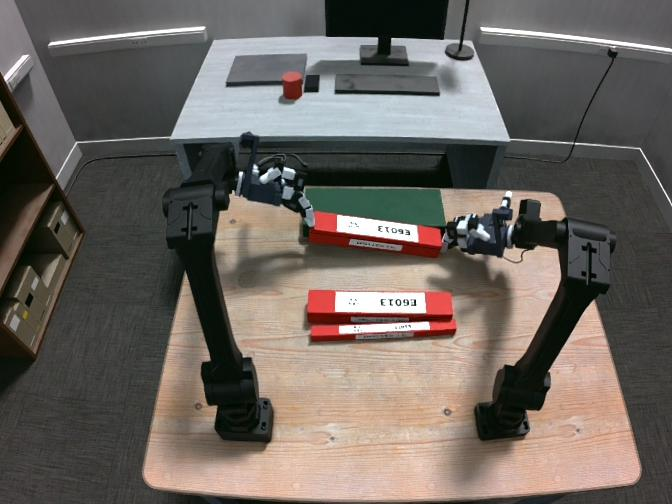

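Request:
{"api": "execute_actions", "payload": {
  "actions": [
    [[0.075,-0.02,0,0,0,0,1,0,1,1,1,0,1,1,-0.48,0,-0.74,0,0.714,0.678,0.226,0.168,0.7,-0.6,0,0,0,0,0,0,1,0,1,1,1,0,1,1,-0.48,0,-0.74,0,0.714,0.678,0.226,0.168,0.7,-0.6]],
    [[0.075,-0.02,0,0,0,0,1,0,1,1,1,0,1,1,-0.48,0,-0.74,0,0.714,0.678,0.226,0.168,0.7,-0.6,0,0,0,0,0,0,1,0,1,1,1,0,1,1,-0.48,0,-0.74,0,0.714,0.678,0.226,0.168,0.7,-0.6]],
    [[0.03,0,-0.06,0,0,0,1,0,1,1,1,0,1,1,-0.48,0,-0.74,0,0.714,0.678,0.226,0.168,0.7,-0.6,0,0,0,0,0,0,1,0,1,1,1,0,1,1,-0.48,0,-0.74,0,0.714,0.678,0.226,0.168,0.7,-0.6]]
  ],
  "cameras": ["cam_head_left"]
}}

Scene clock: 347.33 s.
left_arm: end_effector_position=(+0.7210, +0.0450, +0.3135) hand_goal=(+1.000, +0.000, +1.000, +1.000, +1.000, +0.000, +1.000, +1.000, -0.480, +0.000, -0.740, +0.000, +0.714, +0.678, +0.226, +0.168) hand_measured=(+1.000, -0.002, +1.000, +1.000, +1.000, +0.000, +1.000, +1.000, -0.458, +0.000, -0.728, +0.004, +0.726, +0.678, +0.226, +0.168) hand_current_ma=(+0, +0, +0, +0, +0, +0, +0, +0, +10, +0, +3, +0, +3, +0, +0, +0) hand_state=(goal, goal, goal, goal, goal, goal, goal, goal, blocked, goal, goal, goal, goal, goal, goal, goal) hand_current_limit=0.70 hand_speed=-0.60 end_effector_quat_wxyz=(+0.626, +0.770, +0.060, -0.105) | right_arm: end_effector_position=(+0.5384, -0.1892, +0.1932) hand_goal=(+1.000, +0.000, +1.000, +1.000, +1.000, +0.000, +1.000, +1.000, -0.480, +0.000, -0.740, +0.000, +0.714, +0.678, +0.226, +0.168) hand_measured=(+1.004, +0.074, +1.002, +1.002, +1.000, +0.002, +1.000, +1.000, -0.458, +0.000, -0.728, +0.004, +0.726, +0.678, +0.224, +0.168) hand_current_ma=(+8, +242, +5, +2, +1, +3, +0, +0, +77, +0, +32, +7, +35, -1, -5, -1) hand_state=(goal, blocked, goal, goal, goal, goal, goal, goal, blocked, goal, goal, goal, goal, goal, goal, goal) hand_current_limit=0.70 hand_speed=-0.60 end_effector_quat_wxyz=(+0.101, +0.182, +0.791, +0.575)
Joint positions: left_arm=[-0.109 2.263 2.048 -1.266 1.375 1.236] | right_arm=[-0.224 1.692 0.875 -0.145 -1.172 -0.872]
Joint torques (N m): left_arm=[1.14 -22.59 11.51 0.34 1.06 0.23] | right_arm=[14.1 -7.88 6.11 2.19 -5.18 0.28]
Motor temperatures (°C): left_arm=[32 35 32 28 69 30] | right_arm=[29 28 33 27 68 29]
Heat: left arm: hottest wrist yaw 69 °C; right arm: hottest wrist yaw 68 °C.
Hand target: left_arm +0.7288, +0.0388, +0.3218; +0.626, +0.771, +0.051, -0.101 | right_arm +0.5170, -0.0775, +0.1866; +0.017, +0.106, +0.782, +0.614
Off the commanded pose: left_arm 0.013 m, 1 deg | right_arm 0.114 m, 14 deg.
Images, in order (width x height): cam_head_left 672x504.

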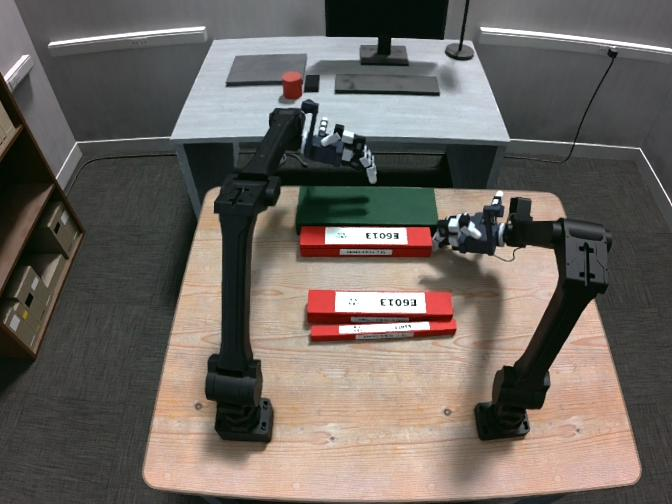

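Request:
{"api": "execute_actions", "payload": {
  "actions": [
    [[-0.06,0.18,0,0,0,0,1,0,1,1,1,0,1,1,-0.48,0,-0.74,0,0.714,0.678,0.226,0.168,0.7,-0.6,-0.01,-0.15,0,0,0,0,1,0,1,1,1,0,1,1,-0.48,0,-0.74,0,0.714,0.678,0.226,0.168,0.7,-0.6]],
    [[-0.13,0.17,0,0,0,0,1,0,1,1,1,0,1,1,-0.48,0,-0.74,0,0.714,0.678,0.226,0.168,0.7,-0.6,0,-0.17,0,0,0,0,1,0,1,1,1,0,1,1,-0.48,0,-0.74,0,0.714,0.678,0.226,0.168,0.7,-0.6]],
    [[-0.13,0.11,-0.16,0,0,0,1,0,1,1,1,0,1,1,-0.48,0,-0.74,0,0.714,0.678,0.226,0.168,0.7,-0.6,0,0,0,0,0,0,1,0,1,1,1,0,1,1,-0.48,0,-0.74,0,0.714,0.678,0.226,0.168,0.7,-0.6]]
  ],
  "cameras": ["cam_head_left","cam_high"]
}}

Request:
{"api": "zoom_image", "payload": {
  "camera": "cam_head_left",
  "region": [240, 180, 480, 300]
}}

Scene clock: 351.00 s.
left_arm: end_effector_position=(+0.5401, +0.3188, +0.2199) hand_goal=(+1.000, +0.000, +1.000, +1.000, +1.000, +0.000, +1.000, +1.000, -0.480, +0.000, -0.740, +0.000, +0.714, +0.678, +0.226, +0.168) hand_measured=(+1.000, +0.000, +1.000, +1.000, +1.000, +0.000, +1.000, +1.000, -0.458, +0.000, -0.728, +0.004, +0.726, +0.678, +0.226, +0.168) hand_current_ma=(+0, +0, +0, +0, +0, +0, +0, +0, +10, +0, +3, +0, +3, +0, +0, +0) hand_state=(goal, goal, goal, goal, goal, goal, goal, goal, blocked, goal, goal, goal, goal, goal, goal, goal) hand_current_limit=0.70 hand_speed=-0.60 end_effector_quat_wxyz=(+0.579, +0.800, +0.144, -0.061) | right_arm: end_effector_position=(+0.5023, -0.2599, +0.1899) hand_goal=(+1.000, +0.000, +1.000, +1.000, +1.000, +0.000, +1.000, +1.000, -0.480, +0.000, -0.740, +0.000, +0.714, +0.678, +0.226, +0.168) hand_measured=(+0.988, +0.002, +0.984, +0.992, +1.000, +0.004, +1.000, +1.000, -0.458, +0.000, -0.728, +0.004, +0.726, +0.678, +0.224, +0.168) hand_current_ma=(-37, +2, -46, -21, +0, +8, +0, +0, +77, +0, +32, +7, +34, -1, -5, -1) hand_state=(goal, goal, goal, goal, goal, goal, goal, goal, blocked, goal, goal, goal, goal, goal, goal, goal) hand_current_limit=0.70 hand_speed=-0.60 end_effector_quat_wxyz=(+0.034, +0.129, +0.779, +0.612)
Joint positions: left_arm=[0.388 2.05 1.421 -1.683 1.12 2.081] | right_arm=[-0.408 1.889 1.14 -1.287 -1.29 -1.943]
Joint torques (N m): left_arm=[1.2 -18.96 5.2 -1.29 0.66 0.44] | right_arm=[-1.26 -10.17 8.05 -0.95 -1.16 -0.14]
Motor temperatures (°C): left_arm=[32 35 32 28 64 30] | right_arm=[29 28 33 27 67 29]
Heat: left arm: hottest wrist yaw 64 °C; right arm: hottest wrist yaw 67 °C.
Hand target: left_arm +0.5369, +0.3148, +0.2260; +0.626, +0.771, +0.051, -0.100 | right_arm +0.5110, -0.2696, +0.1864; +0.017, +0.107, +0.781, +0.615
Off the commanded pose: left_arm 0.008 m, 13 deg | right_arm 0.013 m, 3 deg.
joint sent to its limit (left arm) — joint 4 (wrist pitch), lower limit; joint 6 (wrist roll), upper limit. The joint targets are off in orientation, not in position.
Images, in order (width x height): cam_head_left 672x504, cam_high 672x504.

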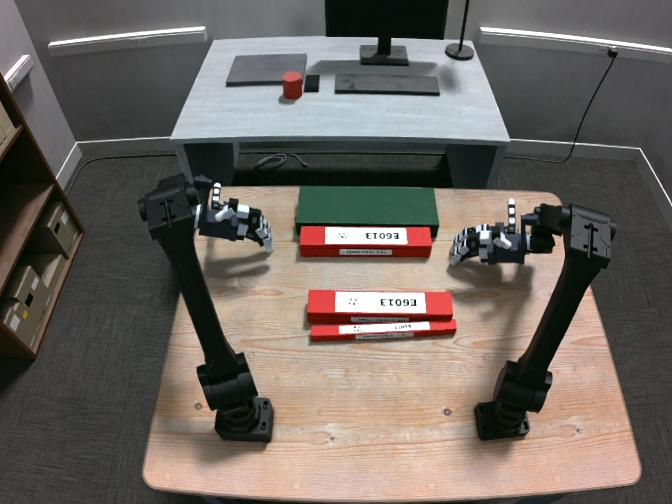

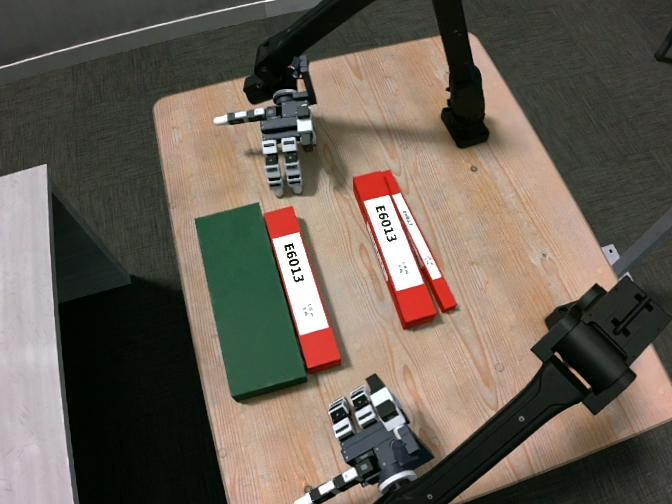

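Scaled by 2.100.

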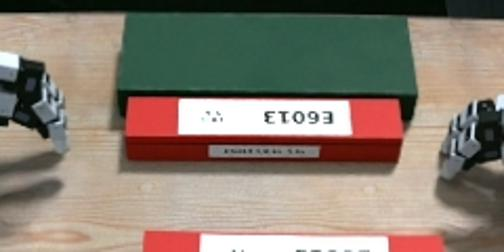

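Request:
{"api": "execute_actions", "payload": {
  "actions": [
    [[0.03,-0.05,-0.04,0,0,0,1,0,1,1,1,0,1,1,-0.48,0,-0.74,0,0.714,0.678,0.226,0.168,0.7,-0.6,0.045,0.05,0.005,0,0,0,1,0,1,1,1,0,1,1,-0.48,0,-0.74,0,0.714,0.678,0.226,0.168,0.7,-0.6]],
    [[0,0,0,0,0,0,1,0,1,1,1,0,1,1,-0.48,0,-0.74,0,0.714,0.678,0.226,0.168,0.7,-0.6,0,0,0,0,0,0,1,0,1,1,1,0,1,1,-0.48,0,-0.74,0,0.714,0.678,0.226,0.168,0.7,-0.6]],
    [[0,0,0,0,0,0,1,0,1,1,1,0,1,1,-0.48,0,-0.74,0,0.714,0.678,0.226,0.168,0.7,-0.6,0,0,0,0,0,0,1,0,1,1,1,0,1,1,-0.48,0,-0.74,0,0.714,0.678,0.226,0.168,0.7,-0.6]],
    [[0,0,0,0,0,0,1,0,1,1,1,0,1,1,-0.48,0,-0.74,0,0.714,0.678,0.226,0.168,0.7,-0.6,0,0,0,0,0,0,1,0,1,1,1,0,1,1,-0.48,0,-0.74,0,0.714,0.678,0.226,0.168,0.7,-0.6]],
    [[0,0,0,0,0,0,1,0,1,1,1,0,1,1,-0.48,0,-0.74,0,0.714,0.678,0.226,0.168,0.7,-0.6,0,0,0,0,0,0,1,0,1,1,1,0,1,1,-0.48,0,-0.74,0,0.714,0.678,0.226,0.168,0.7,-0.6]],
    [[0,0,0,0,0,0,1,0,1,1,1,0,1,1,-0.48,0,-0.74,0,0.714,0.678,0.226,0.168,0.7,-0.6,0,0,0,0,0,0,1,0,1,1,1,0,1,1,-0.48,0,-0.74,0,0.714,0.678,0.226,0.168,0.7,-0.6]],
    [[0,0,0,0,0,0,1,0,1,1,1,0,1,1,-0.48,0,-0.74,0,0.714,0.678,0.226,0.168,0.7,-0.6,0,0,0,0,0,0,1,0,1,1,1,0,1,1,-0.48,0,-0.74,0,0.714,0.678,0.226,0.168,0.7,-0.6]],
    [[0,0,0,0,0,0,1,0,1,1,1,0,1,1,-0.48,0,-0.74,0,0.714,0.678,0.226,0.168,0.7,-0.6,0,0,0,0,0,0,1,0,1,1,1,0,1,1,-0.48,0,-0.74,0,0.714,0.678,0.226,0.168,0.7,-0.6]]
  ],
  "cameras": ["cam_high"]
}}

Request:
{"api": "zoom_image", "payload": {
  "camera": "cam_high",
  "region": [180, 150, 420, 420]
}}

Scene clock: 357.53 s.
left_arm: end_effector_position=(+0.5451, +0.2788, +0.2013) hand_goal=(+1.000, +0.000, +1.000, +1.000, +1.000, +0.000, +1.000, +1.000, -0.480, +0.000, -0.740, +0.000, +0.714, +0.678, +0.226, +0.168) hand_measured=(+1.000, +0.000, +1.000, +1.000, +1.000, +0.000, +1.000, +1.000, -0.458, +0.000, -0.728, +0.004, +0.726, +0.678, +0.226, +0.168) hand_current_ma=(+0, +0, +0, +0, +0, +0, +0, +0, +10, +0, +3, +0, +3, +0, +0, +0) hand_state=(goal, goal, goal, goal, goal, goal, goal, goal, blocked, goal, goal, goal, goal, goal, goal, goal) hand_current_limit=0.70 hand_speed=-0.60 end_effector_quat_wxyz=(+0.588, +0.794, +0.126, -0.088) | right_arm: end_effector_position=(+0.5266, -0.2391, +0.1924) hand_goal=(+1.000, +0.000, +1.000, +1.000, +1.000, +0.000, +1.000, +1.000, -0.480, +0.000, -0.740, +0.000, +0.714, +0.678, +0.226, +0.168) hand_measured=(+1.000, -0.004, +1.000, +1.000, +1.000, +0.004, +1.000, +1.000, -0.458, +0.000, -0.728, +0.004, +0.726, +0.678, +0.224, +0.168) hand_current_ma=(+0, -6, +0, +0, +0, +6, +0, +0, +77, +0, +32, +7, +34, -1, -5, -1) hand_state=(goal, goal, goal, goal, goal, goal, goal, goal, blocked, goal, goal, goal, goal, goal, goal, goal) hand_current_limit=0.70 hand_speed=-0.60 end_effector_quat_wxyz=(+0.025, +0.102, +0.782, +0.614)
Joint positions: left_arm=[0.31 2.096 1.421 -1.667 1.15 2.082] | right_arm=[-0.349 1.937 1.228 -1.306 -1.297 -1.941]
Joint torques (N m): left_arm=[2.14 -17.03 7.97 -0.59 0.87 0.43] | right_arm=[0.15 -10.93 8.5 -0.88 -1.42 0.15]
Motor temperatures (°C): left_arm=[32 35 32 28 58 30] | right_arm=[29 28 33 27 61 29]
Heat: left arm: hottest wrist yaw 58 °C; right arm: hottest wrist yaw 61 °C.
Hand target: left_arm +0.5548, +0.2847, +0.2019; +0.626, +0.771, +0.051, -0.101 | right_arm +0.5380, -0.2396, +0.1896; +0.017, +0.107, +0.782, +0.615
Off the commanded pose: left_arm 0.011 m, 10 deg | right_arm 0.012 m, 1 deg.
joint sent to its limit (left arm) — joint 6 (wrist roll), upper limit. The joint targets are off in orientation, not in position.
Images, in order (width x height): cam_high 672x504.

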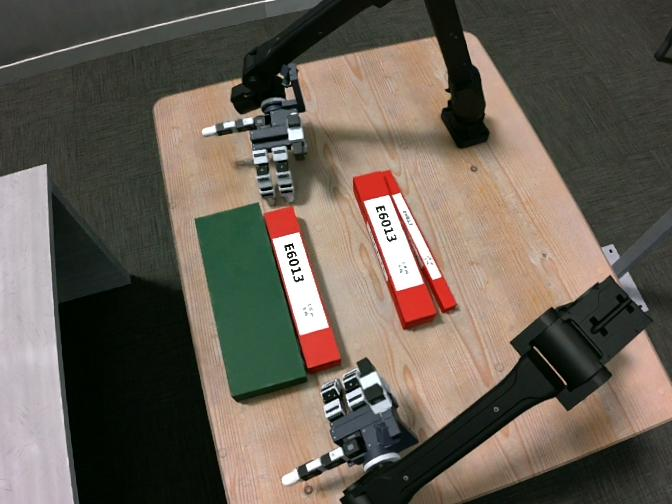

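Scaled by 1.867.

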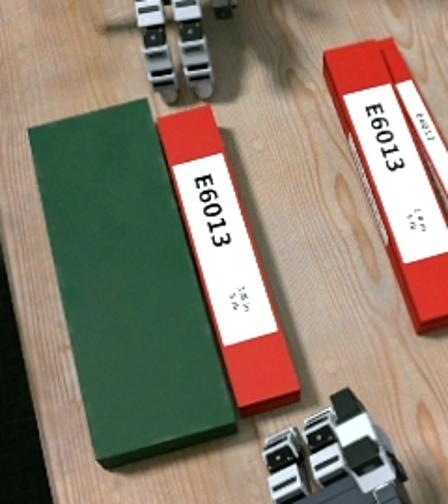

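Request:
{"api": "execute_actions", "payload": {
  "actions": [
    [[0.02,-0.02,0,0,0,0,1,0,1,1,1,0,1,1,-0.48,0,-0.74,0,0.714,0.678,0.226,0.168,0.7,-0.6,0.025,0.01,0,0,0,0,1,0,1,1,1,0,1,1,-0.48,0,-0.74,0,0.714,0.678,0.226,0.168,0.7,-0.6]],
    [[0,0,0,0,0,0,1,0,1,1,1,0,1,1,-0.48,0,-0.74,0,0.714,0.678,0.226,0.168,0.7,-0.6,0,0,0,0,0,0,1,0,1,1,1,0,1,1,-0.48,0,-0.74,0,0.714,0.678,0.226,0.168,0.7,-0.6]],
    [[0,0,0,0,0,0,1,0,1,1,1,0,1,1,-0.48,0,-0.74,0,0.714,0.678,0.226,0.168,0.7,-0.6,0,0,0,0,0,0,1,0,1,1,1,0,1,1,-0.48,0,-0.74,0,0.714,0.678,0.226,0.168,0.7,-0.6]],
    [[0,0,0,0,0,0,1,0,1,1,1,0,1,1,-0.48,0,-0.74,0,0.714,0.678,0.226,0.168,0.7,-0.6,0,0,0,0,0,0,1,0,1,1,1,0,1,1,-0.48,0,-0.74,0,0.714,0.678,0.226,0.168,0.7,-0.6]],
    [[0,0,0,0,0,0,1,0,1,1,1,0,1,1,-0.48,0,-0.74,0,0.714,0.678,0.226,0.168,0.7,-0.6,0,0,0,0,0,0,1,0,1,1,1,0,1,1,-0.48,0,-0.74,0,0.714,0.678,0.226,0.168,0.7,-0.6]],
    [[0,0,0,0,0,0,1,0,1,1,1,0,1,1,-0.48,0,-0.74,0,0.714,0.678,0.226,0.168,0.7,-0.6,0,0,0,0,0,0,1,0,1,1,1,0,1,1,-0.48,0,-0.74,0,0.714,0.678,0.226,0.168,0.7,-0.6]],
    [[0,0,0,0,0,0,1,0,1,1,1,0,1,1,-0.48,0,-0.74,0,0.714,0.678,0.226,0.168,0.7,-0.6,0,0,0,0,0,0,1,0,1,1,1,0,1,1,-0.48,0,-0.74,0,0.714,0.678,0.226,0.168,0.7,-0.6]],
    [[0,0,0,0,0,0,1,0,1,1,1,0,1,1,-0.48,0,-0.74,0,0.714,0.678,0.226,0.168,0.7,-0.6,0,0,0,0,0,0,1,0,1,1,1,0,1,1,-0.48,0,-0.74,0,0.714,0.678,0.226,0.168,0.7,-0.6]],
    [[0,0,0,0,0,0,1,0,1,1,1,0,1,1,-0.48,0,-0.74,0,0.714,0.678,0.226,0.168,0.7,-0.6,0,0,0,0,0,0,1,0,1,1,1,0,1,1,-0.48,0,-0.74,0,0.714,0.678,0.226,0.168,0.7,-0.6]],
    [[0,0,0,0,0,0,1,0,1,1,1,0,1,1,-0.48,0,-0.74,0,0.714,0.678,0.226,0.168,0.7,-0.6,0,0,0,0,0,0,1,0,1,1,1,0,1,1,-0.48,0,-0.74,0,0.714,0.678,0.226,0.168,0.7,-0.6]]
  ],
  "cameras": ["cam_high"]
}}

Request:
{"api": "zoom_image", "payload": {
  "camera": "cam_high",
  "region": [180, 150, 420, 420]
}}

Scene clock: 365.00 s.
left_arm: end_effector_position=(+0.5574, +0.2731, +0.2041) hand_goal=(+1.000, +0.000, +1.000, +1.000, +1.000, +0.000, +1.000, +1.000, -0.480, +0.000, -0.740, +0.000, +0.714, +0.678, +0.226, +0.168) hand_measured=(+1.000, +0.000, +1.000, +1.000, +1.000, +0.000, +1.000, +1.000, -0.458, +0.000, -0.728, +0.004, +0.726, +0.678, +0.226, +0.168) hand_current_ma=(+0, +0, +0, +0, +0, +0, +0, +0, +10, +0, +3, +0, +3, +0, +0, +0) hand_state=(goal, goal, goal, goal, goal, goal, goal, goal, blocked, goal, goal, goal, goal, goal, goal, goal) hand_current_limit=0.70 hand_speed=-0.60 end_effector_quat_wxyz=(+0.593, +0.792, +0.117, -0.080) | right_arm: end_effector_position=(+0.5412, -0.2369, +0.1927) hand_goal=(+1.000, +0.000, +1.000, +1.000, +1.000, +0.000, +1.000, +1.000, -0.480, +0.000, -0.740, +0.000, +0.714, +0.678, +0.226, +0.168) hand_measured=(+1.000, -0.004, +1.000, +1.000, +1.000, +0.004, +1.000, +1.000, -0.458, +0.000, -0.728, +0.004, +0.726, +0.678, +0.224, +0.168) hand_current_ma=(+0, -6, +0, +0, +0, +6, +0, +0, +77, +0, +32, +7, +34, -1, -5, -1) hand_state=(goal, goal, goal, goal, goal, goal, goal, goal, blocked, goal, goal, goal, goal, goal, goal, goal) hand_current_limit=0.70 hand_speed=-0.60 end_effector_quat_wxyz=(+0.017, +0.112, +0.780, +0.616)
Joint positions: left_arm=[0.292 2.115 1.459 -1.667 1.172 2.082] | right_arm=[-0.336 1.952 1.258 -1.285 -1.305 -1.875]
Joint torques (N m): left_arm=[1.08 -16.91 8.18 -0.92 0.9 0.44] | right_arm=[0.67 -11.22 8.64 0.2 -1.43 0.14]
Motor temperatures (°C): left_arm=[32 35 32 28 53 30] | right_arm=[29 28 33 27 58 29]
Heat: left arm: hottest wrist yaw 53 °C; right arm: hottest wrist yaw 58 °C.
Hand target: left_arm +0.5668, +0.2728, +0.2020; +0.626, +0.771, +0.051, -0.100 | right_arm +0.5530, -0.2336, +0.1895; +0.017, +0.107, +0.782, +0.615
Off the commanded pose: left_arm 0.010 m, 9 deg | right_arm 0.013 m, 1 deg.
joint sent to its limit (left arm) — joint 6 (wrist roll), upper limit. The joint targets are off in orientation, not in position.
Images, in order (width x height): cam_high 672x504.

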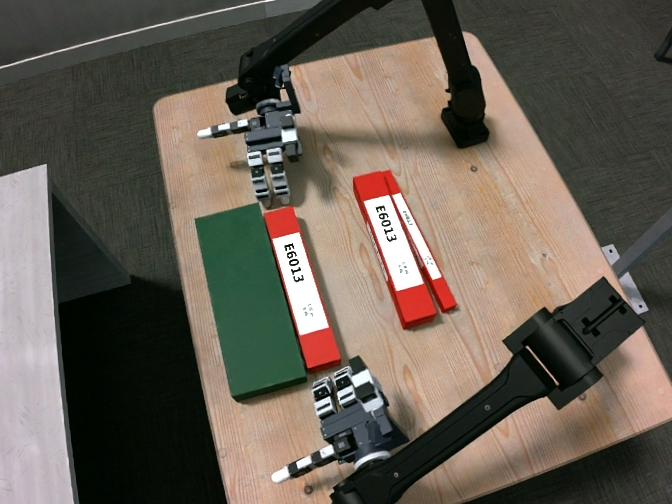

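Scaled by 1.867.

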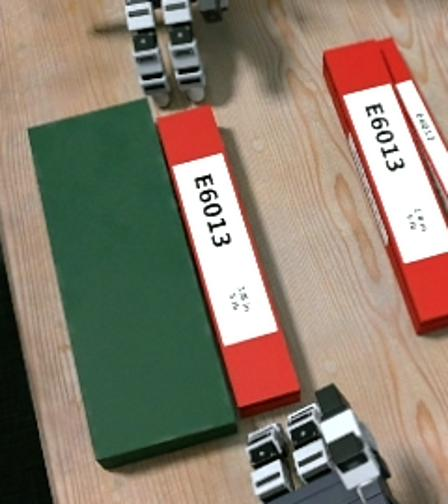

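Request:
{"api": "execute_actions", "payload": {
  "actions": [
    [[-0.02,-0.055,0,0,0,0,1,0,1,1,1,0,1,1,-0.48,0,-0.74,0,0.714,0.678,0.226,0.168,0.7,-0.6,-0.012,0.045,0,0,0,0,1,0,1,1,1,0,1,1,-0.48,0,-0.74,0,0.714,0.678,0.226,0.168,0.7,-0.6]],
    [[-0.025,-0.065,0,0,0,0,1,0,1,1,1,0,1,1,-0.48,0,-0.74,0,0.714,0.678,0.226,0.168,0.7,-0.6,-0.02,0.06,0,0,0,0,1,0,1,1,1,0,1,1,-0.48,0,-0.74,0,0.714,0.678,0.226,0.168,0.7,-0.6]],
    [[-0.025,-0.065,0,0,0,0,1,0,1,1,1,0,1,1,-0.48,0,-0.74,0,0.714,0.678,0.226,0.168,0.7,-0.6,-0.015,0.065,0,0,0,0,1,0,1,1,1,0,1,1,-0.48,0,-0.74,0,0.714,0.678,0.226,0.168,0.7,-0.6]],
    [[-0.02,-0.058,0.015,0,0,0,1,0,1,1,1,0,1,1,-0.48,0,-0.74,0,0.714,0.678,0.226,0.168,0.7,-0.6,-0.012,0.06,0,0,0,0,1,0,1,1,1,0,1,1,-0.48,0,-0.74,0,0.714,0.678,0.226,0.168,0.7,-0.6]],
    [[-0.01,-0.035,0.033,0,0,0,1,0,1,1,1,0,1,1,-0.48,0,-0.74,0,0.714,0.678,0.226,0.168,0.7,-0.6,-0.005,0.035,0,0,0,0,1,0,1,1,1,0,1,1,-0.48,0,-0.74,0,0.714,0.678,0.226,0.168,0.7,-0.6]],
    [[0,0,0.04,0,0,0,1,0,1,1,1,0,1,1,-0.48,0,-0.74,0,0.714,0.678,0.226,0.168,0.7,-0.6,0,0,0,0,0,0,1,0,1,1,1,0,1,1,-0.48,0,-0.74,0,0.714,0.678,0.226,0.168,0.7,-0.6]],
    [[0,0,0.04,0,0,0,1,0,1,1,1,0,1,1,-0.48,0,-0.74,0,0.714,0.678,0.226,0.168,0.7,-0.6,0,0,0,0,0,0,1,0,1,1,1,0,1,1,-0.48,0,-0.74,0,0.714,0.678,0.226,0.168,0.7,-0.6]]
  ],
  "cameras": ["cam_head_left"]
}}

Scene clock: 369.70 s.
left_arm: end_effector_position=(+0.5283, +0.2196, +0.2069) hand_goal=(+1.000, +0.000, +1.000, +1.000, +1.000, +0.000, +1.000, +1.000, -0.480, +0.000, -0.740, +0.000, +0.714, +0.678, +0.226, +0.168) hand_measured=(+1.006, +0.152, +1.004, +1.002, +1.000, -0.002, +1.000, +1.000, -0.458, +0.000, -0.728, +0.004, +0.726, +0.678, +0.226, +0.168) hand_current_ma=(+1, +270, +0, +0, +0, +0, +0, +0, +10, +0, +3, +0, +3, +0, +0, +0) hand_state=(goal, blocked, goal, goal, goal, goal, goal, goal, blocked, goal, goal, goal, goal, goal, goal, goal) hand_current_limit=0.70 hand_speed=-0.60 end_effector_quat_wxyz=(+0.588, +0.794, +0.137, -0.074) | right_arm: end_effector_position=(+0.5354, -0.2014, +0.1919) hand_goal=(+1.000, +0.000, +1.000, +1.000, +1.000, +0.000, +1.000, +1.000, -0.480, +0.000, -0.740, +0.000, +0.714, +0.678, +0.226, +0.168) hand_measured=(+1.000, +0.000, +1.000, +1.000, +1.004, -0.048, +1.002, +1.000, -0.458, +0.000, -0.728, +0.004, +0.726, +0.678, +0.224, +0.168) hand_current_ma=(+0, +1, +0, +0, +8, -149, +4, +1, +77, +0, +32, +7, +34, -1, -4, -1) hand_state=(goal, goal, goal, goal, goal, blocked, goal, goal, blocked, goal, goal, goal, goal, goal, goal, goal) hand_current_limit=0.70 hand_speed=-0.60 end_effector_quat_wxyz=(+0.108, +0.178, +0.790, +0.576)
Joint positions: left_arm=[0.203 1.952 1.232 -1.321 1.23 1.769] | right_arm=[-0.252 1.699 0.879 -0.179 -1.19 -0.928]
Joint torques (N m): left_arm=[-16.44 -23.47 4.77 -2.96 6.03 0.62] | right_arm=[16.15 -9.35 5.38 1.96 -4.45 0.56]
Motor temperatures (°C): left_arm=[32 35 32 28 56 30] | right_arm=[29 28 33 27 60 29]
Heat: left arm: hottest wrist yaw 56 °C; right arm: hottest wrist yaw 60 °C.
Hand target: left_arm +0.5068, +0.1059, +0.2788; +0.626, +0.771, +0.051, -0.100 | right_arm +0.5146, -0.0746, +0.1895; +0.017, +0.106, +0.782, +0.614
Off the commanded pose: left_arm 0.136 m, 11 deg | right_arm 0.129 m, 14 deg.
Images, in order (width x height): cam_head_left 672x504.

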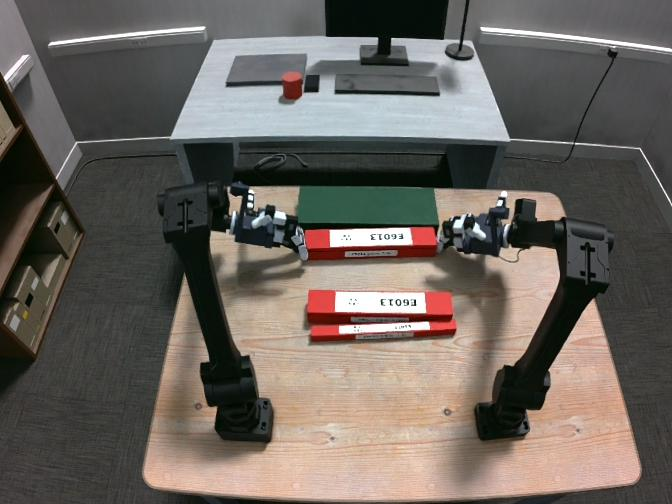

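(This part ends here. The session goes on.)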